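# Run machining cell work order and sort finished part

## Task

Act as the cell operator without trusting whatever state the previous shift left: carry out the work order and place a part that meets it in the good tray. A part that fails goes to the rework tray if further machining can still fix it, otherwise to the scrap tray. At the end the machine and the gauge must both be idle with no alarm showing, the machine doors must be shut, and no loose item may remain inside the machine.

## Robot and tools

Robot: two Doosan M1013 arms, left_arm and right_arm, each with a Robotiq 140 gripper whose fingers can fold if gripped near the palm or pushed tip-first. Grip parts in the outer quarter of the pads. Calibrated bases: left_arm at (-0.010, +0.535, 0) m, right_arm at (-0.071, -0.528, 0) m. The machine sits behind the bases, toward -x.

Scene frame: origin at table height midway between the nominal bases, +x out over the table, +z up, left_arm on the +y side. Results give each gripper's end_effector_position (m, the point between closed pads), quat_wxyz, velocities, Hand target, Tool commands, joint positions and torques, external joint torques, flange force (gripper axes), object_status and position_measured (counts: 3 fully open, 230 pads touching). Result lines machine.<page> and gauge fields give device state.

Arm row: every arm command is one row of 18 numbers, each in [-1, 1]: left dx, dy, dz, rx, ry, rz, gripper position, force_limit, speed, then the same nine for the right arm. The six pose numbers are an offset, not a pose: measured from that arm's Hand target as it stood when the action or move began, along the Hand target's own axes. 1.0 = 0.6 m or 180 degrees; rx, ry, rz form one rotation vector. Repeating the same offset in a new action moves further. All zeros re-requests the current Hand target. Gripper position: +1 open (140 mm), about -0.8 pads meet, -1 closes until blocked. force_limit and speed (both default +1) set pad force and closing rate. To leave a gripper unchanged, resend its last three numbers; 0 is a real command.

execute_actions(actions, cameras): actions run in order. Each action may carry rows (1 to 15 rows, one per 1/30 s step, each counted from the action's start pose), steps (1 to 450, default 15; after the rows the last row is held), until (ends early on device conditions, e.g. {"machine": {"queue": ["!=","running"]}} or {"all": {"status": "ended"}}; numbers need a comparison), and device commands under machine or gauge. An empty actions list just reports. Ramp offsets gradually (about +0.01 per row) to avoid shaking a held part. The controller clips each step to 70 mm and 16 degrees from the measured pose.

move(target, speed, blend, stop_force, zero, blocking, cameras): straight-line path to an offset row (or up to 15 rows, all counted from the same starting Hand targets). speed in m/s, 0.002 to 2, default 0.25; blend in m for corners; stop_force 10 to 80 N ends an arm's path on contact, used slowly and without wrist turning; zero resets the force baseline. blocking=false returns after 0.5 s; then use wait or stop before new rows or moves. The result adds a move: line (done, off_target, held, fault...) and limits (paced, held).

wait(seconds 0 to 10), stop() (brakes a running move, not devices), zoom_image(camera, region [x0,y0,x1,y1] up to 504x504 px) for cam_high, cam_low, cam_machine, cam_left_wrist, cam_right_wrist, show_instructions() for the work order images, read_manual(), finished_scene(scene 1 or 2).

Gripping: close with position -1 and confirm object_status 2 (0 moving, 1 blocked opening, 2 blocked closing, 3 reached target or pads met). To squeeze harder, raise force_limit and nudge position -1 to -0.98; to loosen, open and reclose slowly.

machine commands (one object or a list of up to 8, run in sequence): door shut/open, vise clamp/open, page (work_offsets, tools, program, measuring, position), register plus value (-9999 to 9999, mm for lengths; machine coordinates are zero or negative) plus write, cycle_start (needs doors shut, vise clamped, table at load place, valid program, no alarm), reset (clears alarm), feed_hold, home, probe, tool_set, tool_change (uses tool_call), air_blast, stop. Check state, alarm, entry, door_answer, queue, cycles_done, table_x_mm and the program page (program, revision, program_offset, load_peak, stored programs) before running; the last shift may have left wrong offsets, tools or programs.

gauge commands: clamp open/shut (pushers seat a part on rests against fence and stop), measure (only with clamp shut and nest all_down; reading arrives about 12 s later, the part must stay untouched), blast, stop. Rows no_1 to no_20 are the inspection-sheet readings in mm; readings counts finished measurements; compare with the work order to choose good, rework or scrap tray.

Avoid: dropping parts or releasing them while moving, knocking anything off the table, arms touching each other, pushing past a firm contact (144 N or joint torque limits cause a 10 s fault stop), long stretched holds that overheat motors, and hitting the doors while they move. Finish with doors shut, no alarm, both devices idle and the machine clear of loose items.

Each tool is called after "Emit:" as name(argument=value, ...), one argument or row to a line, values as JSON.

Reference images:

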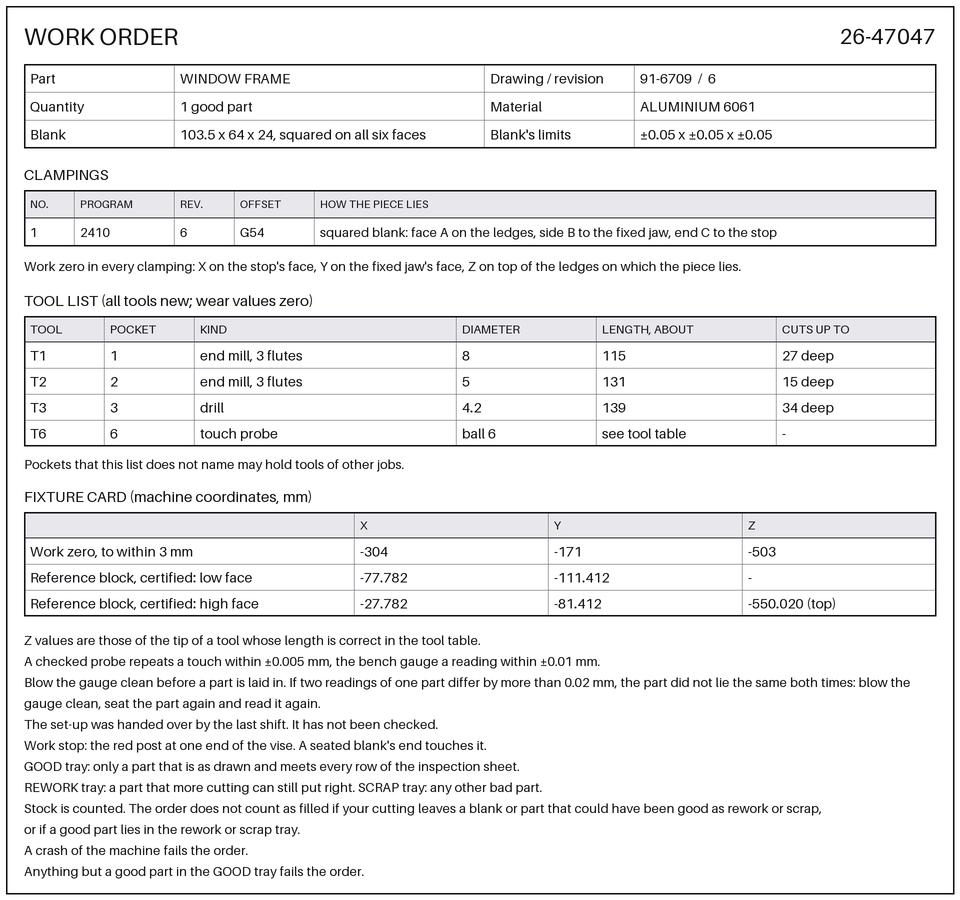

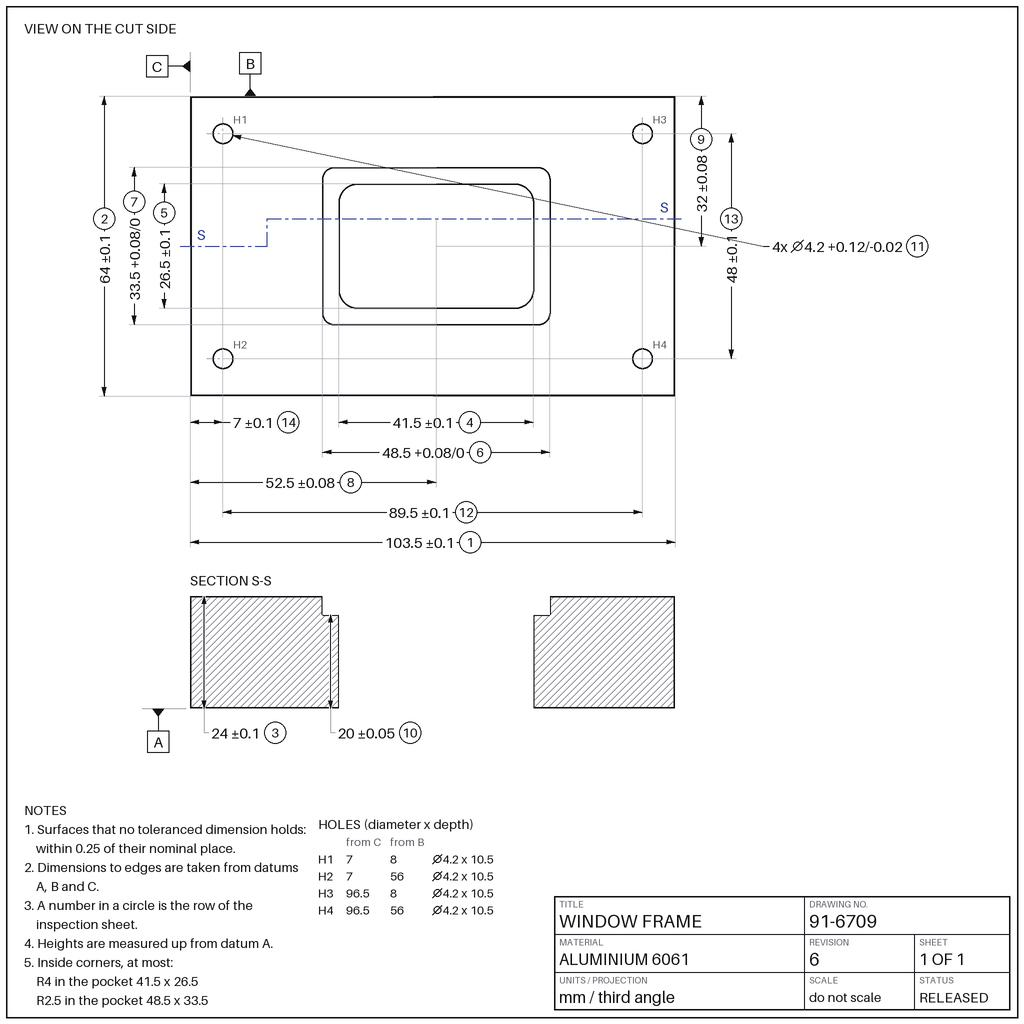

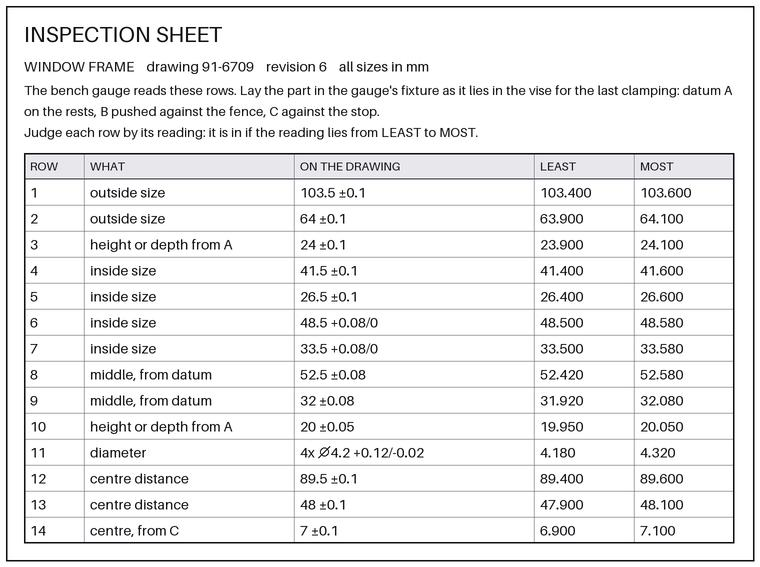

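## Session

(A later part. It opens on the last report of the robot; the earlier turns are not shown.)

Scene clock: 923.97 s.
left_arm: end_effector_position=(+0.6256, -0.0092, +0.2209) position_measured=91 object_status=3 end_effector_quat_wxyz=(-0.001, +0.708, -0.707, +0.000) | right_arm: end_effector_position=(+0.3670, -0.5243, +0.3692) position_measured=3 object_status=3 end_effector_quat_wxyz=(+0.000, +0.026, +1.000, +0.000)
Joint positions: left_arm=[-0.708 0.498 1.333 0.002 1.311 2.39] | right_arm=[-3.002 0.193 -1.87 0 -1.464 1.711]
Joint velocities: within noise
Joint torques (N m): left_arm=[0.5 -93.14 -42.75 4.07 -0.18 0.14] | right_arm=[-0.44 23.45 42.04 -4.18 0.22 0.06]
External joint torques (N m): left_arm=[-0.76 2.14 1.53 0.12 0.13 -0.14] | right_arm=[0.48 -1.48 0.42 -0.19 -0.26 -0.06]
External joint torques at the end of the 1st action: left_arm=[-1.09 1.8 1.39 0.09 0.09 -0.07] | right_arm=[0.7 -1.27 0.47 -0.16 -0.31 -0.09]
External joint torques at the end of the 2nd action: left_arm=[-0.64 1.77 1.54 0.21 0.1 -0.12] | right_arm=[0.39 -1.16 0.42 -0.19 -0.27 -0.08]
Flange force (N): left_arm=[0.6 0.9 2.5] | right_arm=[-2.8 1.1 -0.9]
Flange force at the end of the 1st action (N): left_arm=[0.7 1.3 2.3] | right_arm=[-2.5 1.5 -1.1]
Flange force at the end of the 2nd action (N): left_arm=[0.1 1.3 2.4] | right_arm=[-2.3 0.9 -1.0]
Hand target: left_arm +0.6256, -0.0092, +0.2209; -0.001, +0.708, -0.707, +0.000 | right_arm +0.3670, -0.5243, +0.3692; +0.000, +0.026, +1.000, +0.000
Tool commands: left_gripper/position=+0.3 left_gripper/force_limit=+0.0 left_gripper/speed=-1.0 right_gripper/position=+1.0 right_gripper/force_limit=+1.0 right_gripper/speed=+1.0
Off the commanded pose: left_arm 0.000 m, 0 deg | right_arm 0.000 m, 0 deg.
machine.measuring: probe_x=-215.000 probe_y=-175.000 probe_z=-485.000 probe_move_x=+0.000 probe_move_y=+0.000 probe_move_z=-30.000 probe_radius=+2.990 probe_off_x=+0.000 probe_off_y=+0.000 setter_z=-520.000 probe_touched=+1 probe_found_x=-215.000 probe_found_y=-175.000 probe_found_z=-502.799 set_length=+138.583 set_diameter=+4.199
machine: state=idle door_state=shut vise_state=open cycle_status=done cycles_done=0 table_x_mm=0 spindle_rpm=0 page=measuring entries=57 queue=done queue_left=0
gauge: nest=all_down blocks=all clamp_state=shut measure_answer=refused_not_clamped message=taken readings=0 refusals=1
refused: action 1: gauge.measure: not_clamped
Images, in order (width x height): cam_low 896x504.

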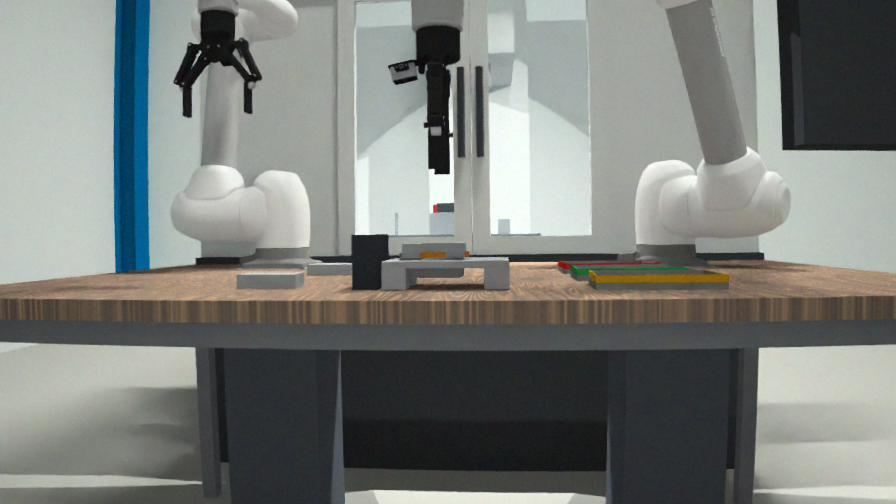

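Emit:
execute_actions(
  actions=[
    {"gauge":{"measure":true},"steps":15},
    {"steps":420,"until":{"gauge":{"readings":["=",1]}}},
  ],
  cameras=[],
)

Scene clock: 945.00 s.
left_arm: end_effector_position=(+0.6256, -0.0092, +0.2209) position_measured=91 object_status=3 end_effector_quat_wxyz=(-0.001, +0.708, -0.707, +0.000) | right_arm: end_effector_position=(+0.3670, -0.5243, +0.3692) position_measured=3 object_status=3 end_effector_quat_wxyz=(+0.000, +0.026, +1.000, +0.000)
Joint positions: left_arm=[-0.708 0.498 1.333 0.002 1.311 2.39] | right_arm=[-3.002 0.193 -1.87 0 -1.464 1.711]
Joint velocities: within noise
Joint torques (N m): left_arm=[0.62 -93.04 -42.7 4.05 -0.12 0.09] | right_arm=[-0.48 23.32 42.1 -4.22 0.25 0.07]
External joint torques (N m): left_arm=[-0.79 1.62 1.41 0.16 0.08 -0.09] | right_arm=[0.54 -1.32 0.45 -0.14 -0.29 -0.07]
External joint torques at the end of the 1st action: left_arm=[-0.47 1.6 1.56 0.13 0.11 -0.15] | right_arm=[0.52 -1.37 0.43 -0.17 -0.28 -0.07]
Flange force (N): left_arm=[0.2 1.4 2.2] | right_arm=[-2.6 1.2 -1.0]
Flange force at the end of the 1st action (N): left_arm=[-0.3 1.4 2.4] | right_arm=[-2.6 1.2 -1.0]
Hand target: left_arm +0.6256, -0.0092, +0.2209; -0.001, +0.708, -0.707, +0.000 | right_arm +0.3670, -0.5243, +0.3692; +0.000, +0.026, +1.000, +0.000
Tool commands: left_gripper/position=+0.3 left_gripper/force_limit=+0.0 left_gripper/speed=-1.0 right_gripper/position=+1.0 right_gripper/force_limit=+1.0 right_gripper/speed=+1.0
Off the commanded pose: left_arm 0.000 m, 0 deg | right_arm 0.000 m, 0 deg.
machine.measuring: probe_x=-215.000 probe_y=-175.000 probe_z=-485.000 probe_move_x=+0.000 probe_move_y=+0.000 probe_move_z=-30.000 probe_radius=+2.990 probe_off_x=+0.000 probe_off_y=+0.000 setter_z=-520.000 probe_touched=+1 probe_found_x=-215.000 probe_found_y=-175.000 probe_found_z=-502.799 set_length=+138.583 set_diameter=+4.199
machine: state=idle door_state=shut vise_state=open cycle_status=done cycles_done=0 table_x_mm=0 spindle_rpm=0 page=measuring entries=57 queue=done queue_left=0
gauge: nest=all_down blocks=all clamp_state=shut message=taken readings=1 no_1=103.545 no_2=64.033 no_3=24.018 no_4=41.499 no_5=26.501 no_6=48.539 no_7=33.540 no_8=52.497 no_9=32.000 no_10=19.929 no_11=4.199 no_12=89.501 no_13=48.001 no_14=6.995 refusals=1
No camera images: "cameras" was empty.

Emit:
execute_actions(
  actions=[
    {"gauge":{"clamp":"open"},"steps":15},
  ],
  cameras=[],
)

Emit:
move(
  target=[
    [0.0092,0.0102,0.1,0,0,0,0.3,0.0,-1,0,0,0,0,0,0,1,1,1],
    [0.0092,0.0102,0.199,0,0,0,0.3,0.0,-1,0,0,0,0,0,0,1,1,1],
  ],
  speed=0.1,
  cameras=["cam_left_wrist"],
)

Scene clock: 976.93 s.
left_arm: end_effector_position=(+0.6256, -0.0092, +0.2209) position_measured=91 object_status=3 end_effector_quat_wxyz=(-0.001, +0.708, -0.707, +0.000) | right_arm: end_effector_position=(+0.3670, -0.5243, +0.3692) position_measured=3 object_status=3 end_effector_quat_wxyz=(+0.000, +0.026, +1.000, +0.000)
Joint positions: left_arm=[-0.708 0.498 1.333 0.002 1.311 2.39] | right_arm=[-3.002 0.193 -1.87 0 -1.464 1.711]
Joint velocities: within noise
Joint torques (N m): left_arm=[0.92 -93.1 -42.68 4.06 -0.15 0.11] | right_arm=[-0.34 23.1 41.97 -4.19 0.22 0.08]
External joint torques (N m): left_arm=[-0.95 2.08 1.54 0.14 0.11 -0.11] | right_arm=[0.48 -1.09 0.56 -0.16 -0.26 -0.08]
Flange force (N): left_arm=[0.7 1.2 2.5] | right_arm=[-2.3 1.1 -1.2]
Hand target: left_arm +0.6256, -0.0092, +0.2209; -0.001, +0.708, -0.707, +0.000 | right_arm +0.3670, -0.5243, +0.3692; +0.000, +0.026, +1.000, +0.000
Tool commands: left_gripper/position=+0.3 left_gripper/force_limit=+0.0 left_gripper/speed=-1.0 right_gripper/position=+1.0 right_gripper/force_limit=+1.0 right_gripper/speed=+1.0
Off the commanded pose: left_arm 0.000 m, 0 deg | right_arm 0.000 m, 0 deg.
machine.measuring: probe_x=-215.000 probe_y=-175.000 probe_z=-485.000 probe_move_x=+0.000 probe_move_y=+0.000 probe_move_z=-30.000 probe_radius=+2.990 probe_off_x=+0.000 probe_off_y=+0.000 setter_z=-520.000 probe_touched=+1 probe_found_x=-215.000 probe_found_y=-175.000 probe_found_z=-502.799 set_length=+138.583 set_diameter=+4.199
machine: state=idle door_state=shut vise_state=open cycle_status=done cycles_done=0 table_x_mm=0 spindle_rpm=0 page=measuring entries=57 queue=done queue_left=0
gauge: nest=all_down blocks=all clamp_state=between message=taken readings=1 no_1=103.545 no_2=64.033 no_3=24.018 no_4=41.499 no_5=26.501 no_6=48.539 no_7=33.540 no_8=52.497 no_9=32.000 no_10=19.929 no_11=4.199 no_12=89.501 no_13=48.001 no_14=6.995 refusals=1
No camera images: "cameras" was empty.

Scene clock: 978.50 s.
left_arm: end_effector_position=(+0.6196, -0.0147, +0.1015) position_measured=91 object_status=3 end_effector_quat_wxyz=(-0.001, +0.708, -0.707, +0.000) | right_arm: end_effector_position=(+0.3670, -0.5243, +0.3692) position_measured=3 object_status=3 end_effector_quat_wxyz=(+0.000, +0.026, +1.000, +0.000)
Joint positions: left_arm=[-0.717 0.564 1.455 0.002 1.122 2.38] | right_arm=[-3.002 0.193 -1.87 0 -1.464 1.711]
Joint velocities: within noise
Joint torques (N m): left_arm=[0.83 -96.01 -39.66 3.8 -0.15 0.12] | right_arm=[-0.41 23.34 42.08 -4.21 0.25 0.06]
External joint torques (N m): left_arm=[-0.88 1.56 1.21 0.12 0.11 -0.12] | right_arm=[0.48 -1.3 0.38 -0.15 -0.29 -0.06]
Flange force (N): left_arm=[0.5 1.2 1.9] | right_arm=[-2.5 1.1 -0.9]
Hand target: left_arm +0.6196, -0.0146, +0.1015; -0.001, +0.708, -0.707, +0.000 | right_arm +0.3670, -0.5243, +0.3692; +0.000, +0.026, +1.000, +0.000
Off the commanded pose: left_arm 0.000 m, 0 deg | right_arm 0.000 m, 0 deg.
machine.measuring: probe_x=-215.000 probe_y=-175.000 probe_z=-485.000 probe_move_x=+0.000 probe_move_y=+0.000 probe_move_z=-30.000 probe_radius=+2.990 probe_off_x=+0.000 probe_off_y=+0.000 setter_z=-520.000 probe_touched=+1 probe_found_x=-215.000 probe_found_y=-175.000 probe_found_z=-502.799 set_length=+138.583 set_diameter=+4.199
machine: state=idle door_state=shut vise_state=open cycle_status=done cycles_done=0 table_x_mm=0 spindle_rpm=0 page=measuring entries=57 queue=done queue_left=0
gauge: nest=all_down blocks=all clamp_state=between message=taken readings=1 no_1=103.545 no_2=64.033 no_3=24.018 no_4=41.499 no_5=26.501 no_6=48.539 no_7=33.540 no_8=52.497 no_9=32.000 no_10=19.929 no_11=4.199 no_12=89.501 no_13=48.001 no_14=6.995 refusals=1
move: done
camera_calibration:
cam_left_wrist: T_world_to_cam=[[-0.998325, -0.0364324, 0.044941, 0.614899], [-0.0268926, 0.980019, 0.197079, 0.0348737], [-0.0512231, 0.19554, -0.979357, 0.273991], [0, 0, 0, 1]] pos_world=[0.628842, -0.0653509, 0.233828]
Images, in order (width x height): cam_left_wrist 896x504.

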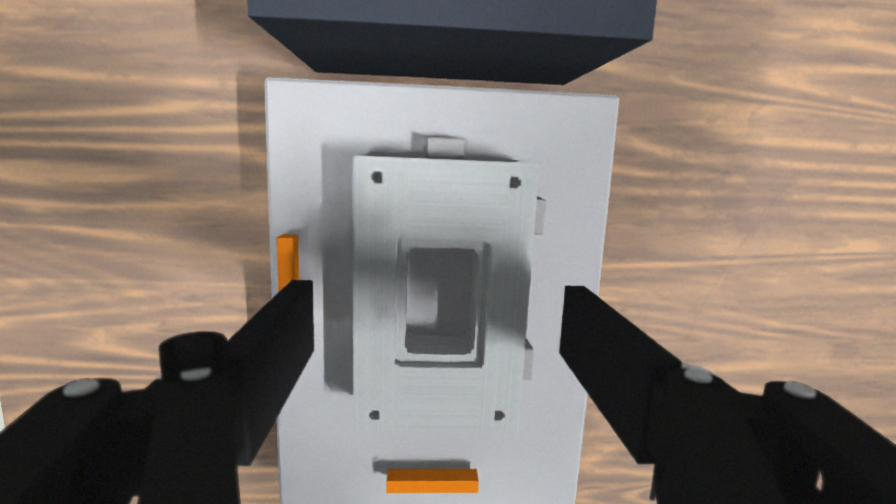

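Emit:
execute_actions(
  actions=[
    {"rows":[[0,0,0,0,0,0,-1,0.0,-1,0,0,0,0,0,0,1,1,1]],"steps":50},
  ],
  cameras=[],
)

Emit:
move(
  target=[
    [-0.005,-0.005,-0.02,0,0,0,-1,0.0,-1,0,0,0,0,0,0,1,1,1],
    [-0.005,-0.005,-0.15,0,0,0,-1,0.0,-1,0,0,0,0,0,0,1,1,1],
  ],
  speed=[0.04,0.1],
  cameras=[],
)

Emit:
execute_actions(
  actions=[
    {"gauge":{"blast":true},"steps":90},
  ],
  cameras=["cam_low", "cam_left_wrist", "cam_high"],
)

Emit:
zoom_image(
  camera="cam_low",
  region=[340, 180, 540, 300],
)

Scene clock: 994.37 s.
left_arm: end_effector_position=(+0.6196, -0.0146, +0.1015) position_measured=135 object_status=2 end_effector_quat_wxyz=(-0.001, +0.708, -0.707, +0.000) | right_arm: end_effector_position=(+0.3670, -0.5243, +0.3692) position_measured=3 object_status=3 end_effector_quat_wxyz=(+0.000, +0.026, +1.000, +0.000)
Joint positions: left_arm=[-0.717 0.564 1.455 0.002 1.122 2.38] | right_arm=[-3.002 0.193 -1.87 0 -1.464 1.711]
Joint velocities: within noise
Joint torques (N m): left_arm=[0.58 -84.64 -35.41 3.62 -1.59 -0.19] | right_arm=[-0.49 23.38 42.01 -4.21 0.23 0.08]
External joint torques (N m): left_arm=[-0.61 -10.14 -3.16 0.31 1.54 0.19] | right_arm=[0.45 -1.22 0.6 -0.17 -0.27 -0.08]
Flange force (N): left_arm=[-3.4 4.6 -12.1] | right_arm=[-2.6 1.0 -1.3]
Hand target: left_arm +0.6196, -0.0146, +0.1015; -0.001, +0.708, -0.707, +0.000 | right_arm +0.3670, -0.5243, +0.3692; +0.000, +0.026, +1.000, +0.000
Off the commanded pose: left_arm 0.000 m, 0 deg | right_arm 0.000 m, 0 deg.
machine.measuring: probe_x=-215.000 probe_y=-175.000 probe_z=-485.000 probe_move_x=+0.000 probe_move_y=+0.000 probe_move_z=-30.000 probe_radius=+2.990 probe_off_x=+0.000 probe_off_y=+0.000 setter_z=-520.000 probe_touched=+1 probe_found_x=-215.000 probe_found_y=-175.000 probe_found_z=-502.799 set_length=+138.583 set_diameter=+4.199
machine: state=idle door_state=shut vise_state=open cycle_status=done cycles_done=0 table_x_mm=0 spindle_rpm=0 page=measuring entries=57 queue=done queue_left=0
gauge: nest=some_down blocks=stop clamp_state=open message=taken readings=1 no_1=103.545 no_2=64.033 no_3=24.018 no_4=41.499 no_5=26.501 no_6=48.539 no_7=33.540 no_8=52.497 no_9=32.000 no_10=19.929 no_11=4.199 no_12=89.501 no_13=48.001 no_14=6.995 refusals=1
No camera images: "cameras" was empty.

Scene clock: 995.80 s.
left_arm: end_effector_position=(+0.6225, -0.0117, +0.1915) position_measured=135 object_status=2 end_effector_quat_wxyz=(-0.001, +0.708, -0.707, +0.000) | right_arm: end_effector_position=(+0.3670, -0.5243, +0.3692) position_measured=3 object_status=3 end_effector_quat_wxyz=(+0.000, +0.026, +1.000, +0.000)
Joint positions: left_arm=[-0.712 0.51 1.368 0.002 1.263 2.385] | right_arm=[-3.002 0.193 -1.87 0 -1.464 1.711]
Joint velocities: within noise
Joint torques (N m): left_arm=[0.85 -96.38 -43.89 3.96 -0.18 0.13] | right_arm=[-0.32 23.49 42.04 -4.2 0.23 0.07]
External joint torques (N m): left_arm=[-0.8 4.73 3.19 0.18 0.12 -0.13] | right_arm=[0.39 -1.54 0.31 -0.13 -0.28 -0.07]
Flange force (N): left_arm=[0.6 1.0 5.7] | right_arm=[-2.8 0.9 -0.8]
Hand target: left_arm +0.6225, -0.0117, +0.1915; -0.001, +0.708, -0.707, +0.000 | right_arm +0.3670, -0.5243, +0.3692; +0.000, +0.026, +1.000, +0.000
Off the commanded pose: left_arm 0.000 m, 0 deg | right_arm 0.000 m, 0 deg.
machine.measuring: probe_x=-215.000 probe_y=-175.000 probe_z=-485.000 probe_move_x=+0.000 probe_move_y=+0.000 probe_move_z=-30.000 probe_radius=+2.990 probe_off_x=+0.000 probe_off_y=+0.000 setter_z=-520.000 probe_touched=+1 probe_found_x=-215.000 probe_found_y=-175.000 probe_found_z=-502.799 set_length=+138.583 set_diameter=+4.199
machine: state=idle door_state=shut vise_state=open cycle_status=done cycles_done=0 table_x_mm=0 spindle_rpm=0 page=measuring entries=57 queue=done queue_left=0
gauge: nest=all_up blocks=free clamp_state=open message=taken readings=1 no_1=103.545 no_2=64.033 no_3=24.018 no_4=41.499 no_5=26.501 no_6=48.539 no_7=33.540 no_8=52.497 no_9=32.000 no_10=19.929 no_11=4.199 no_12=89.501 no_13=48.001 no_14=6.995 refusals=1
move: done
No camera images: "cameras" was empty.

Scene clock: 999.00 s.
left_arm: end_effector_position=(+0.6225, -0.0117, +0.1915) position_measured=135 object_status=2 end_effector_quat_wxyz=(-0.001, +0.708, -0.707, +0.000) | right_arm: end_effector_position=(+0.3670, -0.5243, +0.3692) position_measured=3 object_status=3 end_effector_quat_wxyz=(+0.000, +0.026, +1.000, +0.000)
Joint positions: left_arm=[-0.712 0.51 1.368 0.002 1.263 2.385] | right_arm=[-3.002 0.193 -1.87 0 -1.464 1.711]
Joint velocities: within noise
Joint torques (N m): left_arm=[0.8 -96.4 -44.2 3.94 -0.15 0.13] | right_arm=[-0.39 23.21 42.02 -4.21 0.27 0.05]
External joint torques (N m): left_arm=[-0.99 4.67 3.51 0.2 0.1 -0.13] | right_arm=[0.32 -1.05 0.6 -0.18 -0.32 -0.05]
Flange force (N): left_arm=[0.2 1.8 6.0] | right_arm=[-2.4 0.8 -1.4]
Hand target: left_arm +0.6225, -0.0117, +0.1915; -0.001, +0.708, -0.707, +0.000 | right_arm +0.3670, -0.5243, +0.3692; +0.000, +0.026, +1.000, +0.000
Tool commands: left_gripper/position=-1.0 left_gripper/force_limit=+0.0 left_gripper/speed=-1.0 right_gripper/position=+1.0 right_gripper/force_limit=+1.0 right_gripper/speed=+1.0
Off the commanded pose: left_arm 0.000 m, 0 deg | right_arm 0.000 m, 0 deg.
machine.measuring: probe_x=-215.000 probe_y=-175.000 probe_z=-485.000 probe_move_x=+0.000 probe_move_y=+0.000 probe_move_z=-30.000 probe_radius=+2.990 probe_off_x=+0.000 probe_off_y=+0.000 setter_z=-520.000 probe_touched=+1 probe_found_x=-215.000 probe_found_y=-175.000 probe_found_z=-502.799 set_length=+138.583 set_diameter=+4.199
machine: state=idle door_state=shut vise_state=open cycle_status=done cycles_done=0 table_x_mm=0 spindle_rpm=0 page=measuring entries=57 queue=done queue_left=0
gauge: nest=all_up blocks=free clamp_state=open message=taken readings=1 no_1=103.545 no_2=64.033 no_3=24.018 no_4=41.499 no_5=26.501 no_6=48.539 no_7=33.540 no_8=52.497 no_9=32.000 no_10=19.929 no_11=4.199 no_12=89.501 no_13=48.001 no_14=6.995 refusals=1
camera_calibration:
cam_left_wrist: T_world_to_cam=[[-0.99832, -0.0364557, 0.045038, 0.613923], [-0.0268963, 0.980018, 0.197082, 0.0143963], [-0.0513228, 0.195539, -0.979352, 0.361683], [0, 0, 0, 1]] pos_world=[0.631841, -0.0624508, 0.323728]
Images, in order (width x height): cam_high 896x504, cam_low 896x504, cam_left_wrist 896x504.

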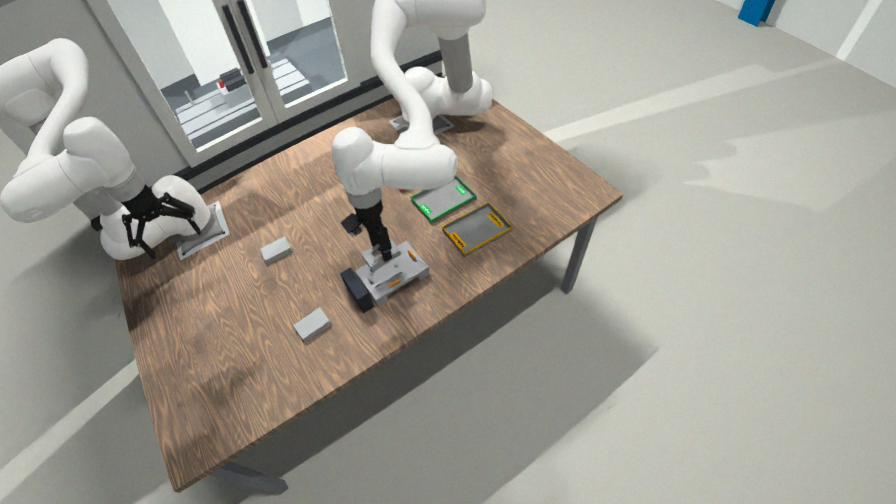

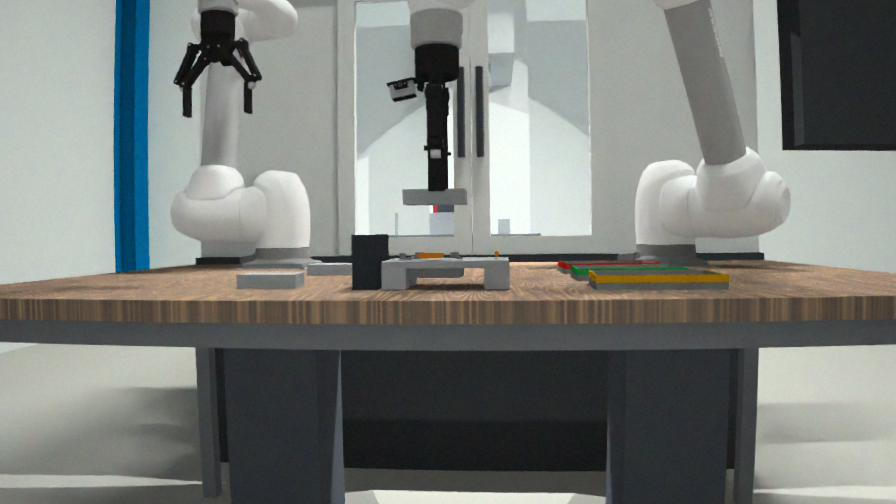

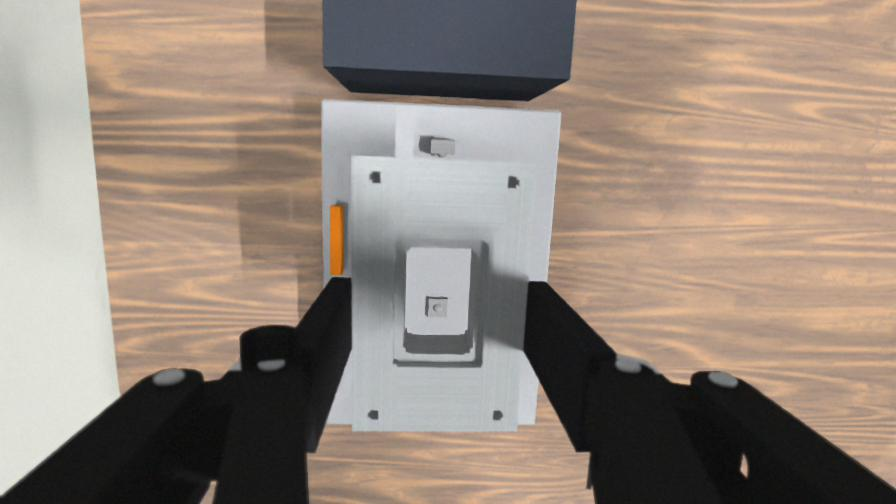

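Scaled by 2.520 from the camera's 896x504 image, which has a finer 1280x720 frame.

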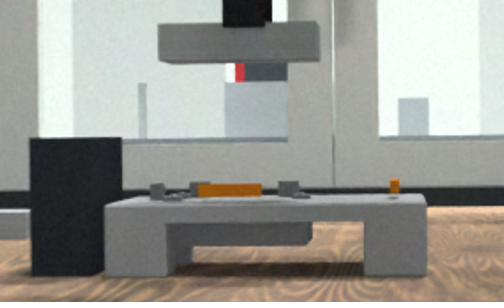

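Emit:
move(
  target=[
    [0,0,0.13,0,0,0,-1,0,-1,0,0,0,0,0,0,1,1,1],
    [0,0,0.165,0,0,0,-1,0,-1,0,0,0,0,0,0,1,1,1],
  ],
  speed=[0.06,0.012],
  stop_force=10,
  cameras=["cam_left_wrist"],
)

Scene clock: 1050.00 s.
left_arm: end_effector_position=(+0.6226, -0.0116, +0.1014) position_measured=135 object_status=2 end_effector_quat_wxyz=(-0.001, +0.708, -0.707, +0.000) | right_arm: end_effector_position=(+0.3670, -0.5243, +0.3692) position_measured=3 object_status=3 end_effector_quat_wxyz=(+0.000, +0.026, +1.000, +0.000)
Joint positions: left_arm=[-0.712 0.565 1.454 0.002 1.122 2.385] | right_arm=[-3.002 0.193 -1.87 0 -1.464 1.711]
Joint velocities: within noise
Joint torques (N m): left_arm=[0.87 -77.25 -32.32 3.98 -2.38 0.04] | right_arm=[-0.34 23.26 41.97 -4.22 0.23 0.04]
External joint torques (N m): left_arm=[-1.1 -16.74 -6.09 -0.07 2.32 -0.04] | right_arm=[0.39 -1.27 0.55 -0.15 -0.27 -0.04]
Flange force (N): left_arm=[-3.9 6.6 -20.3] | right_arm=[-2.7 1.0 -1.2]
Hand target: left_arm +0.6226, -0.0116, +0.1014; -0.001, +0.708, -0.707, +0.000 (not the last commanded pose) | right_arm +0.3670, -0.5243, +0.3692; +0.000, +0.026, +1.000, +0.000
Off the commanded pose: left_arm 0.009 m, 0 deg | right_arm 0.000 m, 0 deg.
machine.measuring: probe_x=-215.000 probe_y=-175.000 probe_z=-485.000 probe_move_x=+0.000 probe_move_y=+0.000 probe_move_z=-30.000 probe_radius=+2.990 probe_off_x=+0.000 probe_off_y=+0.000 setter_z=-520.000 probe_touched=+1 probe_found_x=-215.000 probe_found_y=-175.000 probe_found_z=-502.799 set_length=+138.583 set_diameter=+4.199
machine: state=idle door_state=shut vise_state=open cycle_status=done cycles_done=0 table_x_mm=0 spindle_rpm=0 page=measuring entries=57 queue=done queue_left=0
gauge: nest=some_down blocks=free clamp_state=open message=taken readings=1 no_1=103.545 no_2=64.033 no_3=24.018 no_4=41.499 no_5=26.501 no_6=48.539 no_7=33.540 no_8=52.497 no_9=32.000 no_10=19.929 no_11=4.199 no_12=89.501 no_13=48.001 no_14=6.995 refusals=1
move: contact (left_arm); path passed 1 of 2 targets
camera_calibration:
cam_left_wrist: T_world_to_cam=[[-0.998325, -0.0364343, 0.0449446, 0.618111], [-0.0268987, 0.980038, 0.196983, 0.0320844], [-0.0512243, 0.195444, -0.979376, 0.273366], [0, 0, 0, 1]] pos_world=[0.631942, -0.0623513, 0.233628]
Images, in order (width x height): cam_left_wrist 896x504.

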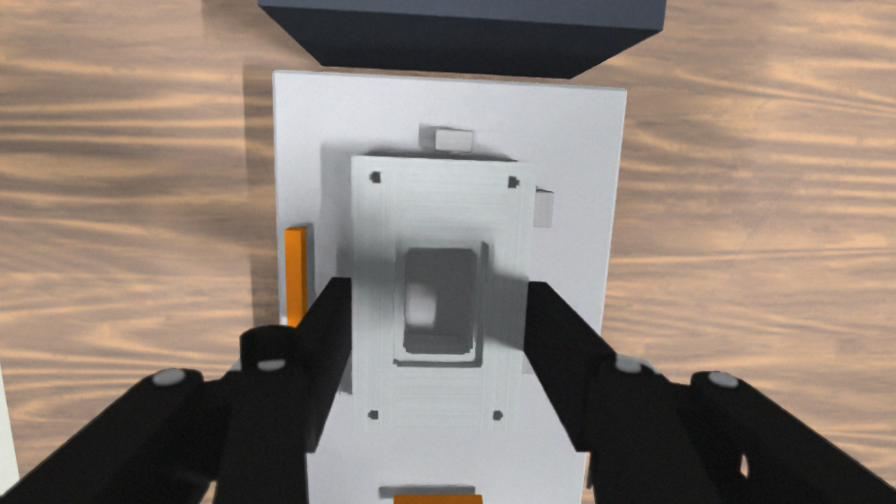

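Emit:
execute_actions(
  actions=[
    {"rows":[[0,0,-0.001,0,0,0,-1,0,-1,0,0,0,0,0,0,1,1,1]],"steps":20},
    {"rows":[[0,0,0,0,0,0,0.3,0,-1,0,0,0,0,0,0,1,1,1]],"steps":40},
  ],
  cameras=[],
)

Emit:
move(
  target=[0,0,-0.2,0,0,0,0.3,0,-1,0,0,0,0,0,0,1,1,1],
  speed=0.15,
  cameras=[],
)

Emit:
execute_actions(
  actions=[
    {"gauge":{"clamp":"shut"},"steps":150,"until":{"gauge":{"clamp_state":"shut"}}},
    {"steps":30},
  ],
  cameras=["cam_left_wrist"],
)

Scene clock: 1067.23 s.
left_arm: end_effector_position=(+0.6226, -0.0116, +0.1020) position_measured=91 object_status=3 end_effector_quat_wxyz=(-0.001, +0.708, -0.707, +0.000) | right_arm: end_effector_position=(+0.3670, -0.5243, +0.3692) position_measured=3 object_status=3 end_effector_quat_wxyz=(+0.000, +0.026, +1.000, +0.000)
Joint positions: left_arm=[-0.712 0.564 1.454 0.002 1.123 2.385] | right_arm=[-3.002 0.193 -1.87 0 -1.464 1.711]
Joint velocities: within noise
Joint torques (N m): left_arm=[0.75 -96.28 -40.08 3.77 -0.14 0.12] | right_arm=[-0.48 23.58 42.08 -4.21 0.21 0.08]
External joint torques (N m): left_arm=[-0.81 1.82 1.49 0.16 0.09 -0.12] | right_arm=[0.54 -1.57 0.38 -0.15 -0.25 -0.08]
External joint torques at the end of the 1st action: left_arm=[-1.22 4.84 3.28 0.14 0.17 -0.11] | right_arm=[0.21 -1.19 0.43 -0.18 -0.29 -0.09]
Flange force (N): left_arm=[0.2 1.4 2.4] | right_arm=[-2.9 1.2 -0.8]
Flange force at the end of the 1st action (N): left_arm=[0.7 1.6 5.8] | right_arm=[-2.4 0.4 -1.0]
Hand target: left_arm +0.6226, -0.0116, +0.1020; -0.001, +0.708, -0.707, +0.000 | right_arm +0.3670, -0.5243, +0.3692; +0.000, +0.026, +1.000, +0.000
Off the commanded pose: left_arm 0.000 m, 0 deg | right_arm 0.000 m, 0 deg.
machine.measuring: probe_x=-215.000 probe_y=-175.000 probe_z=-485.000 probe_move_x=+0.000 probe_move_y=+0.000 probe_move_z=-30.000 probe_radius=+2.990 probe_off_x=+0.000 probe_off_y=+0.000 setter_z=-520.000 probe_touched=+1 probe_found_x=-215.000 probe_found_y=-175.000 probe_found_z=-502.799 set_length=+138.583 set_diameter=+4.199
machine: state=idle door_state=shut vise_state=open cycle_status=done cycles_done=0 table_x_mm=0 spindle_rpm=0 page=measuring entries=57 queue=done queue_left=0
gauge: nest=some_down blocks=free clamp_state=open message=taken readings=1 no_1=103.545 no_2=64.033 no_3=24.018 no_4=41.499 no_5=26.501 no_6=48.539 no_7=33.540 no_8=52.497 no_9=32.000 no_10=19.929 no_11=4.199 no_12=89.501 no_13=48.001 no_14=6.995 refusals=1
No camera images: "cameras" was empty.

Scene clock: 1068.37 s.
left_arm: end_effector_position=(+0.6225, -0.0117, +0.2220) position_measured=91 object_status=3 end_effector_quat_wxyz=(-0.001, +0.708, -0.707, +0.000) | right_arm: end_effector_position=(+0.3670, -0.5243, +0.3692) position_measured=3 object_status=3 end_effector_quat_wxyz=(+0.000, +0.026, +1.000, +0.000)
Joint positions: left_arm=[-0.712 0.496 1.334 0.002 1.312 2.385] | right_arm=[-3.002 0.193 -1.87 0 -1.464 1.711]
Joint velocities: within noise
Joint torques (N m): left_arm=[0.82 -92.9 -42.91 4.07 -0.15 0.08] | right_arm=[-0.38 23.25 41.95 -4.19 0.25 0.08]
External joint torques (N m): left_arm=[-0.85 1.66 1.57 0.14 0.1 -0.08] | right_arm=[0.42 -1.32 0.45 -0.17 -0.29 -0.08]
Flange force (N): left_arm=[0.1 1.6 2.4] | right_arm=[-2.6 0.9 -1.0]
Hand target: left_arm +0.6225, -0.0118, +0.2220; -0.001, +0.708, -0.707, +0.000 | right_arm +0.3670, -0.5243, +0.3692; +0.000, +0.026, +1.000, +0.000
Off the commanded pose: left_arm 0.000 m, 0 deg | right_arm 0.000 m, 0 deg.
machine.measuring: probe_x=-215.000 probe_y=-175.000 probe_z=-485.000 probe_move_x=+0.000 probe_move_y=+0.000 probe_move_z=-30.000 probe_radius=+2.990 probe_off_x=+0.000 probe_off_y=+0.000 setter_z=-520.000 probe_touched=+1 probe_found_x=-215.000 probe_found_y=-175.000 probe_found_z=-502.799 set_length=+138.583 set_diameter=+4.199
machine: state=idle door_state=shut vise_state=open cycle_status=done cycles_done=0 table_x_mm=0 spindle_rpm=0 page=measuring entries=57 queue=done queue_left=0
gauge: nest=some_down blocks=free clamp_state=open message=taken readings=1 no_1=103.545 no_2=64.033 no_3=24.018 no_4=41.499 no_5=26.501 no_6=48.539 no_7=33.540 no_8=52.497 no_9=32.000 no_10=19.929 no_11=4.199 no_12=89.501 no_13=48.001 no_14=6.995 refusals=1
move: done
No camera images: "cameras" was empty.

Scene clock: 1072.80 s.
left_arm: end_effector_position=(+0.6225, -0.0118, +0.2220) position_measured=91 object_status=3 end_effector_quat_wxyz=(-0.001, +0.708, -0.707, +0.000) | right_arm: end_effector_position=(+0.3670, -0.5243, +0.3692) position_measured=3 object_status=3 end_effector_quat_wxyz=(+0.000, +0.026, +1.000, +0.000)
Joint positions: left_arm=[-0.712 0.496 1.334 0.002 1.312 2.385] | right_arm=[-3.002 0.193 -1.87 0 -1.464 1.711]
Joint velocities: within noise
Joint torques (N m): left_arm=[0.79 -93.2 -42.72 4.06 -0.13 0.09] | right_arm=[-0.58 23.3 42.08 -4.17 0.25 0.07]
External joint torques (N m): left_arm=[-0.74 2.2 1.44 0.14 0.08 -0.1] | right_arm=[0.59 -1.34 0.32 -0.18 -0.29 -0.07]
External joint torques at the end of the 1st action: left_arm=[-1.03 1.26 1.39 0.15 0.07 -0.14] | right_arm=[0.33 -1.25 0.63 -0.16 -0.31 -0.04]
Flange force (N): left_arm=[0.7 0.7 2.5] | right_arm=[-2.4 1.3 -0.8]
Flange force at the end of the 1st action (N): left_arm=[0.1 2.0 2.1] | right_arm=[-2.7 0.8 -1.4]
Hand target: left_arm +0.6225, -0.0118, +0.2220; -0.001, +0.708, -0.707, +0.000 | right_arm +0.3670, -0.5243, +0.3692; +0.000, +0.026, +1.000, +0.000
Tool commands: left_gripper/position=+0.3 left_gripper/force_limit=+0.0 left_gripper/speed=-1.0 right_gripper/position=+1.0 right_gripper/force_limit=+1.0 right_gripper/speed=+1.0
Off the commanded pose: left_arm 0.000 m, 0 deg | right_arm 0.000 m, 0 deg.
machine.measuring: probe_x=-215.000 probe_y=-175.000 probe_z=-485.000 probe_move_x=+0.000 probe_move_y=+0.000 probe_move_z=-30.000 probe_radius=+2.990 probe_off_x=+0.000 probe_off_y=+0.000 setter_z=-520.000 probe_touched=+1 probe_found_x=-215.000 probe_found_y=-175.000 probe_found_z=-502.799 set_length=+138.583 set_diameter=+4.199
machine: state=idle door_state=shut vise_state=open cycle_status=done cycles_done=0 table_x_mm=0 spindle_rpm=0 page=measuring entries=57 queue=done queue_left=0
gauge: nest=some_down blocks=all clamp_state=shut message=taken readings=1 no_1=103.545 no_2=64.033 no_3=24.018 no_4=41.499 no_5=26.501 no_6=48.539 no_7=33.540 no_8=52.497 no_9=32.000 no_10=19.929 no_11=4.199 no_12=89.501 no_13=48.001 no_14=6.995 refusals=1
camera_calibration:
cam_left_wrist: T_world_to_cam=[[-0.998325, -0.0364343, 0.0449446, 0.612488], [-0.0268987, 0.980038, 0.196983, 0.0084209], [-0.0512243, 0.195444, -0.979376, 0.391488], [0, 0, 0, 1]] pos_world=[0.631742, -0.0624513, 0.354228]
Images, in order (width x height): cam_left_wrist 896x504.

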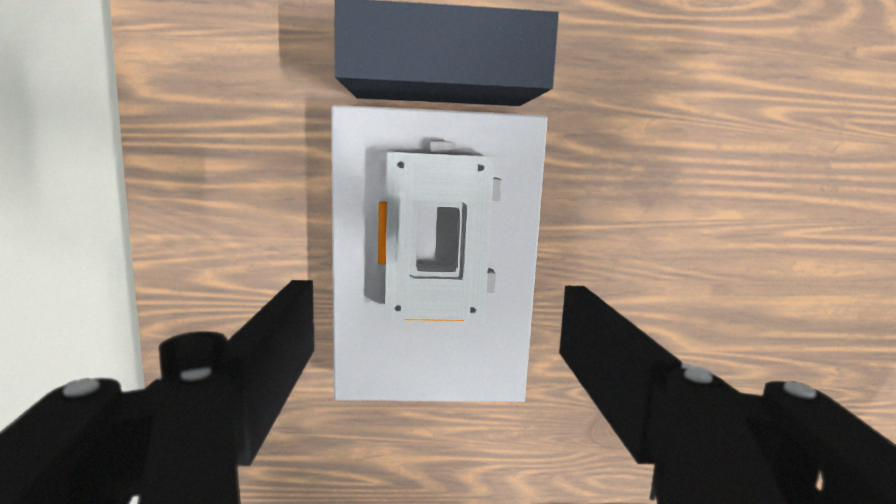

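Re-cycling the clamp so the part settles flat, then measuring.

Emit:
execute_actions(
  actions=[
    {"gauge":{"clamp":"open"},"steps":120,"until":{"gauge":{"clamp_state":"open"}}},
    {"steps":20},
    {"gauge":{"clamp":"shut"},"steps":150,"until":{"gauge":{"clamp_state":"shut"}}},
    {"steps":20},
    {"gauge":{"measure":true},"steps":430,"until":{"gauge":{"readings":[">",1]}}},
  ],
  cameras=[],
)

Scene clock: 1101.37 s.
left_arm: end_effector_position=(+0.6225, -0.0118, +0.2220) position_measured=91 object_status=3 end_effector_quat_wxyz=(-0.001, +0.708, -0.707, +0.000) | right_arm: end_effector_position=(+0.3670, -0.5243, +0.3692) position_measured=3 object_status=3 end_effector_quat_wxyz=(+0.000, +0.026, +1.000, +0.000)
Joint positions: left_arm=[-0.712 0.496 1.334 0.002 1.312 2.385] | right_arm=[-3.002 0.193 -1.87 0 -1.464 1.711]
Joint velocities: within noise
Joint torques (N m): left_arm=[0.85 -92.73 -42.81 4.01 -0.21 0.09] | right_arm=[-0.43 23.28 41.99 -4.19 0.24 0.07]
External joint torques (N m): left_arm=[-1 1.12 1.33 0.21 0.15 -0.09] | right_arm=[0.45 -1.13 0.61 -0.19 -0.28 -0.07]
External joint torques at the end of the 1st action: left_arm=[-0.68 2.24 1.7 0.12 0.12 -0.08] | right_arm=[0.52 -1.16 0.48 -0.16 -0.29 -0.09]
External joint torques at the end of the 2nd action: left_arm=[-0.39 0.88 1.32 0.11 0.08 -0.11] | right_arm=[0.57 -1.27 0.41 -0.2 -0.28 -0.07]
External joint torques at the end of the 3rd action: left_arm=[-0.7 0.99 1.26 0.2 0.1 -0.13] | right_arm=[0.48 -1.4 0.36 -0.16 -0.28 -0.07]
External joint torques at the end of the 4th action: left_arm=[-0.69 1.72 1.4 0.14 0.11 -0.12] | right_arm=[0.82 -1.25 0.55 -0.15 -0.29 -0.07]
Flange force (N): left_arm=[0.1 1.9 1.8] | right_arm=[-2.5 1.0 -1.3]
Flange force at the end of the 1st action (N): left_arm=[0.3 1.0 2.8] | right_arm=[-2.4 1.1 -1.1]
Flange force at the end of the 2nd action (N): left_arm=[-0.7 1.8 1.8] | right_arm=[-2.4 1.3 -1.0]
Flange force at the end of the 3rd action (N): left_arm=[-0.2 1.8 1.8] | right_arm=[-2.6 1.1 -0.9]
Flange force at the end of the 4th action (N): left_arm=[0.3 1.1 2.2] | right_arm=[-2.5 1.9 -1.2]
Hand target: left_arm +0.6225, -0.0118, +0.2220; -0.001, +0.708, -0.707, +0.000 | right_arm +0.3670, -0.5243, +0.3692; +0.000, +0.026, +1.000, +0.000
Tool commands: left_gripper/position=+0.3 left_gripper/force_limit=+0.0 left_gripper/speed=-1.0 right_gripper/position=+1.0 right_gripper/force_limit=+1.0 right_gripper/speed=+1.0
Off the commanded pose: left_arm 0.000 m, 0 deg | right_arm 0.000 m, 0 deg.
machine.measuring: probe_x=-215.000 probe_y=-175.000 probe_z=-485.000 probe_move_x=+0.000 probe_move_y=+0.000 probe_move_z=-30.000 probe_radius=+2.990 probe_off_x=+0.000 probe_off_y=+0.000 setter_z=-520.000 probe_touched=+1 probe_found_x=-215.000 probe_found_y=-175.000 probe_found_z=-502.799 set_length=+138.583 set_diameter=+4.199
machine: state=idle door_state=shut vise_state=open cycle_status=done cycles_done=0 table_x_mm=0 spindle_rpm=0 page=measuring entries=57 queue=done queue_left=0
gauge: nest=all_down blocks=all clamp_state=shut message=taken readings=2 no_1=103.546 no_2=64.037 no_3=24.020 no_4=41.496 no_5=26.501 no_6=48.539 no_7=33.541 no_8=52.499 no_9=32.001 no_10=19.930 no_11=4.202 no_12=89.501 no_13=48.001 no_14=6.994 refusals=1
No camera images: "cameras" was empty.

Emit:
execute_actions(
  actions=[
    {"gauge":{"clamp":"open"},"steps":120,"until":{"gauge":{"clamp_state":"open"}}},
  ],
  cameras=[],
)

Emit:
move(
  target=[
    [0.0048,0.005,0.12,0,0,0,0.3,0,-1,0,0,0,0,0,0,1,1,1],
    [0.0048,0.005,0.2,0,0,0,0.3,0,-1,0,0,0,0,0,0,1,1,1],
  ],
  speed=[0.12,0.05],
  cameras=[],
)

Emit:
execute_actions(
  actions=[
    {"rows":[[0,0,0,0,0,0,-1,0,-1,0,0,0,0,0,0,1,1,1]],"steps":60},
    {"steps":15},
  ],
  cameras=[],
)

Emit:
move(
  target=[
    [0,0,-0.05,0,0,0,-1,0,-1,0,0,0,0,0,0,1,1,1],
    [0,0,-0.35,0,0,0,-1,0,-1,0,0,0,0,0,0,1,1,1],
  ],
  speed=[0.05,0.2],
  blend=[0.01,0],
  cameras=["cam_high","cam_left_wrist"],
)

Scene clock: 1120.67 s.
left_arm: end_effector_position=(+0.6225, -0.0118, +0.2220) position_measured=91 object_status=3 end_effector_quat_wxyz=(-0.001, +0.708, -0.707, +0.000) | right_arm: end_effector_position=(+0.3670, -0.5243, +0.3692) position_measured=3 object_status=3 end_effector_quat_wxyz=(+0.000, +0.026, +1.000, +0.000)
Joint positions: left_arm=[-0.712 0.496 1.334 0.002 1.312 2.385] | right_arm=[-3.002 0.193 -1.87 0 -1.464 1.711]
Joint velocities: within noise
Joint torques (N m): left_arm=[0.92 -92.96 -42.79 4.07 -0.14 0.09] | right_arm=[-0.56 23.48 42 -4.18 0.22 0.09]
External joint torques (N m): left_arm=[-0.89 1.04 1.35 0.15 0.1 -0.09] | right_arm=[0.65 -1.52 0.43 -0.17 -0.26 -0.09]
Flange force (N): left_arm=[-0.2 2.0 1.9] | right_arm=[-2.9 1.5 -0.9]
Hand target: left_arm +0.6225, -0.0118, +0.2220; -0.001, +0.708, -0.707, +0.000 | right_arm +0.3670, -0.5243, +0.3692; +0.000, +0.026, +1.000, +0.000
Tool commands: left_gripper/position=+0.3 left_gripper/force_limit=+0.0 left_gripper/speed=-1.0 right_gripper/position=+1.0 right_gripper/force_limit=+1.0 right_gripper/speed=+1.0
Off the commanded pose: left_arm 0.000 m, 0 deg | right_arm 0.000 m, 0 deg.
machine.measuring: probe_x=-215.000 probe_y=-175.000 probe_z=-485.000 probe_move_x=+0.000 probe_move_y=+0.000 probe_move_z=-30.000 probe_radius=+2.990 probe_off_x=+0.000 probe_off_y=+0.000 setter_z=-520.000 probe_touched=+1 probe_found_x=-215.000 probe_found_y=-175.000 probe_found_z=-502.799 set_length=+138.583 set_diameter=+4.199
machine: state=idle door_state=shut vise_state=open cycle_status=done cycles_done=0 table_x_mm=0 spindle_rpm=0 page=measuring entries=57 queue=done queue_left=0
gauge: nest=all_down blocks=all clamp_state=open message=taken readings=2 no_1=103.546 no_2=64.037 no_3=24.020 no_4=41.496 no_5=26.501 no_6=48.539 no_7=33.541 no_8=52.499 no_9=32.001 no_10=19.930 no_11=4.202 no_12=89.501 no_13=48.001 no_14=6.994 refusals=1
No camera images: "cameras" was empty.

Scene clock: 1122.53 s.
left_arm: end_effector_position=(+0.6196, -0.0145, +0.1020) position_measured=91 object_status=3 end_effector_quat_wxyz=(-0.001, +0.708, -0.707, +0.000) | right_arm: end_effector_position=(+0.3670, -0.5243, +0.3692) position_measured=3 object_status=3 end_effector_quat_wxyz=(+0.000, +0.026, +1.000, +0.000)
Joint positions: left_arm=[-0.717 0.564 1.455 0.002 1.123 2.38] | right_arm=[-3.002 0.193 -1.87 0 -1.464 1.711]
Joint velocities: within noise
Joint torques (N m): left_arm=[1.14 -96.2 -39.81 3.8 -0.13 0.12] | right_arm=[-0.51 23.39 41.99 -4.2 0.26 0.06]
External joint torques (N m): left_arm=[-1.23 1.69 1.33 0.12 0.09 -0.12] | right_arm=[0.48 -1.4 0.43 -0.17 -0.31 -0.06]
Flange force (N): left_arm=[0.7 1.6 2.1] | right_arm=[-2.7 1.1 -1.0]
Hand target: left_arm +0.6196, -0.0145, +0.1020; -0.001, +0.708, -0.707, +0.000 | right_arm +0.3670, -0.5243, +0.3692; +0.000, +0.026, +1.000, +0.000
Off the commanded pose: left_arm 0.000 m, 0 deg | right_arm 0.000 m, 0 deg.
machine.measuring: probe_x=-215.000 probe_y=-175.000 probe_z=-485.000 probe_move_x=+0.000 probe_move_y=+0.000 probe_move_z=-30.000 probe_radius=+2.990 probe_off_x=+0.000 probe_off_y=+0.000 setter_z=-520.000 probe_touched=+1 probe_found_x=-215.000 probe_found_y=-175.000 probe_found_z=-502.799 set_length=+138.583 set_diameter=+4.199
machine: state=idle door_state=shut vise_state=open cycle_status=done cycles_done=0 table_x_mm=0 spindle_rpm=0 page=measuring entries=57 queue=done queue_left=0
gauge: nest=all_down blocks=all clamp_state=open message=taken readings=2 no_1=103.546 no_2=64.037 no_3=24.020 no_4=41.496 no_5=26.501 no_6=48.539 no_7=33.541 no_8=52.499 no_9=32.001 no_10=19.930 no_11=4.202 no_12=89.501 no_13=48.001 no_14=6.994 refusals=1
move: done
No camera images: "cameras" was empty.

Scene clock: 1125.23 s.
left_arm: end_effector_position=(+0.6196, -0.0145, +0.1020) position_measured=135 object_status=2 end_effector_quat_wxyz=(-0.001, +0.708, -0.707, +0.000) | right_arm: end_effector_position=(+0.3670, -0.5243, +0.3692) position_measured=3 object_status=3 end_effector_quat_wxyz=(+0.000, +0.026, +1.000, +0.000)
Joint positions: left_arm=[-0.717 0.564 1.455 0.002 1.123 2.38] | right_arm=[-3.002 0.193 -1.87 0 -1.464 1.711]
Joint velocities: within noise
Joint torques (N m): left_arm=[0.75 -83.79 -34.66 3.6 -1.45 -0.17] | right_arm=[-0.39 23.15 42.07 -4.19 0.26 0.07]
External joint torques (N m): left_arm=[-0.8 -11.29 -3.96 0.33 1.41 0.17] | right_arm=[0.4 -1.13 0.38 -0.17 -0.3 -0.07]
External joint torques at the end of the 1st action: left_arm=[-0.71 -11.13 -4.14 0.38 1.41 0.2] | right_arm=[0.28 -1.17 0.47 -0.17 -0.27 -0.06]
Flange force (N): left_arm=[-3.1 4.7 -13.3] | right_arm=[-2.2 0.9 -1.0]
Flange force at the end of the 1st action (N): left_arm=[-2.8 4.1 -13.4] | right_arm=[-2.4 0.7 -1.1]
Hand target: left_arm +0.6196, -0.0145, +0.1020; -0.001, +0.708, -0.707, +0.000 | right_arm +0.3670, -0.5243, +0.3692; +0.000, +0.026, +1.000, +0.000
Off the commanded pose: left_arm 0.000 m, 0 deg | right_arm 0.000 m, 0 deg.
machine.measuring: probe_x=-215.000 probe_y=-175.000 probe_z=-485.000 probe_move_x=+0.000 probe_move_y=+0.000 probe_move_z=-30.000 probe_radius=+2.990 probe_off_x=+0.000 probe_off_y=+0.000 setter_z=-520.000 probe_touched=+1 probe_found_x=-215.000 probe_found_y=-175.000 probe_found_z=-502.799 set_length=+138.583 set_diameter=+4.199
machine: state=idle door_state=shut vise_state=open cycle_status=done cycles_done=0 table_x_mm=0 spindle_rpm=0 page=measuring entries=57 queue=done queue_left=0
gauge: nest=some_down blocks=stop clamp_state=open message=taken readings=2 no_1=103.546 no_2=64.037 no_3=24.020 no_4=41.496 no_5=26.501 no_6=48.539 no_7=33.541 no_8=52.499 no_9=32.001 no_10=19.930 no_11=4.202 no_12=89.501 no_13=48.001 no_14=6.994 refusals=1
No camera images: "cameras" was empty.

Scene clock: 1127.10 s.
left_arm: end_effector_position=(+0.6194, -0.0147, +0.3121) position_measured=135 object_status=2 end_effector_quat_wxyz=(-0.001, +0.708, -0.707, +0.000) | right_arm: end_effector_position=(+0.3670, -0.5243, +0.3692) position_measured=3 object_status=3 end_effector_quat_wxyz=(+0.000, +0.026, +1.000, +0.000)
Joint positions: left_arm=[-0.718 0.468 1.213 0.002 1.461 2.38] | right_arm=[-3.002 0.193 -1.87 0 -1.464 1.711]
Joint velocities: within noise
Joint torques (N m): left_arm=[0.64 -95.17 -45.46 4.11 -0.12 0.08] | right_arm=[-0.51 23.23 42.12 -4.18 0.23 0.07]
External joint torques (N m): left_arm=[-0.61 5.96 3.19 0.2 0.07 -0.08] | right_arm=[0.53 -1.11 0.38 -0.19 -0.28 -0.07]
Flange force (N): left_arm=[2.0 -1.0 5.8] | right_arm=[-2.1 1.2 -0.9]
Hand target: left_arm +0.6194, -0.0147, +0.3120; -0.001, +0.708, -0.707, +0.000 | right_arm +0.3670, -0.5243, +0.3692; +0.000, +0.026, +1.000, +0.000
Off the commanded pose: left_arm 0.000 m, 0 deg | right_arm 0.000 m, 0 deg.
machine.measuring: probe_x=-215.000 probe_y=-175.000 probe_z=-485.000 probe_move_x=+0.000 probe_move_y=+0.000 probe_move_z=-30.000 probe_radius=+2.990 probe_off_x=+0.000 probe_off_y=+0.000 setter_z=-520.000 probe_touched=+1 probe_found_x=-215.000 probe_found_y=-175.000 probe_found_z=-502.799 set_length=+138.583 set_diameter=+4.199
machine: state=idle door_state=shut vise_state=open cycle_status=done cycles_done=0 table_x_mm=0 spindle_rpm=0 page=measuring entries=57 queue=done queue_left=0
gauge: nest=all_up blocks=free clamp_state=open message=taken readings=2 no_1=103.546 no_2=64.037 no_3=24.020 no_4=41.496 no_5=26.501 no_6=48.539 no_7=33.541 no_8=52.499 no_9=32.001 no_10=19.930 no_11=4.202 no_12=89.501 no_13=48.001 no_14=6.994 refusals=1
move: done
camera_calibration:
cam_left_wrist: T_world_to_cam=[[-0.998325, -0.0364288, 0.0449457, 0.605234], [-0.0268931, 0.980038, 0.196982, -0.00647388], [-0.0512243, 0.195444, -0.979376, 0.480158], [0, 0, 0, 1]] pos_world=[0.628642, -0.0654513, 0.444328]
Images, in order (width x height): cam_high 896x504, cam_left_wrist 896x504.

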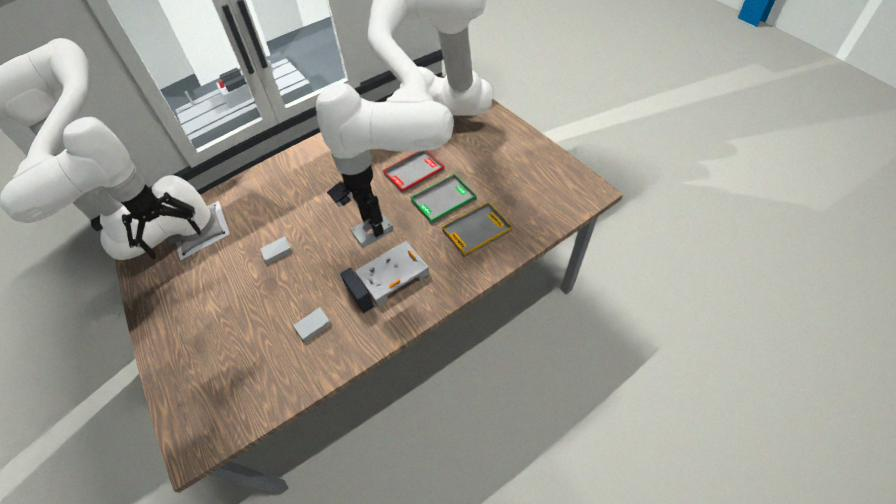

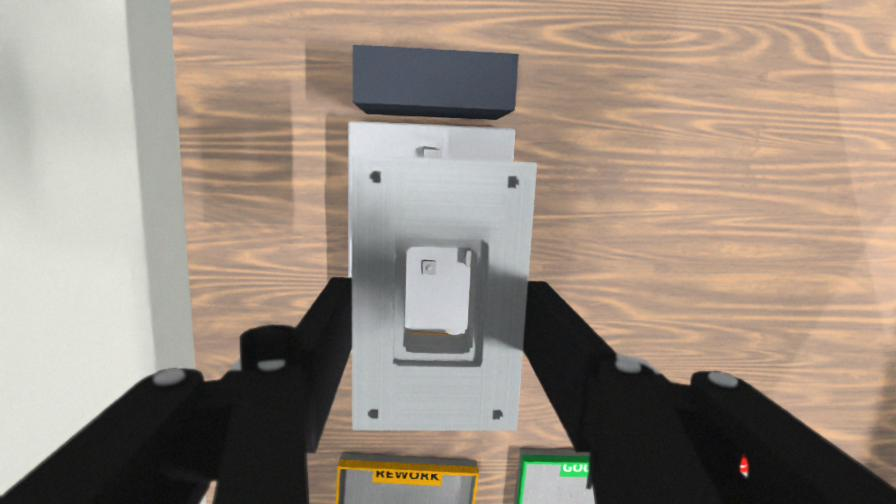

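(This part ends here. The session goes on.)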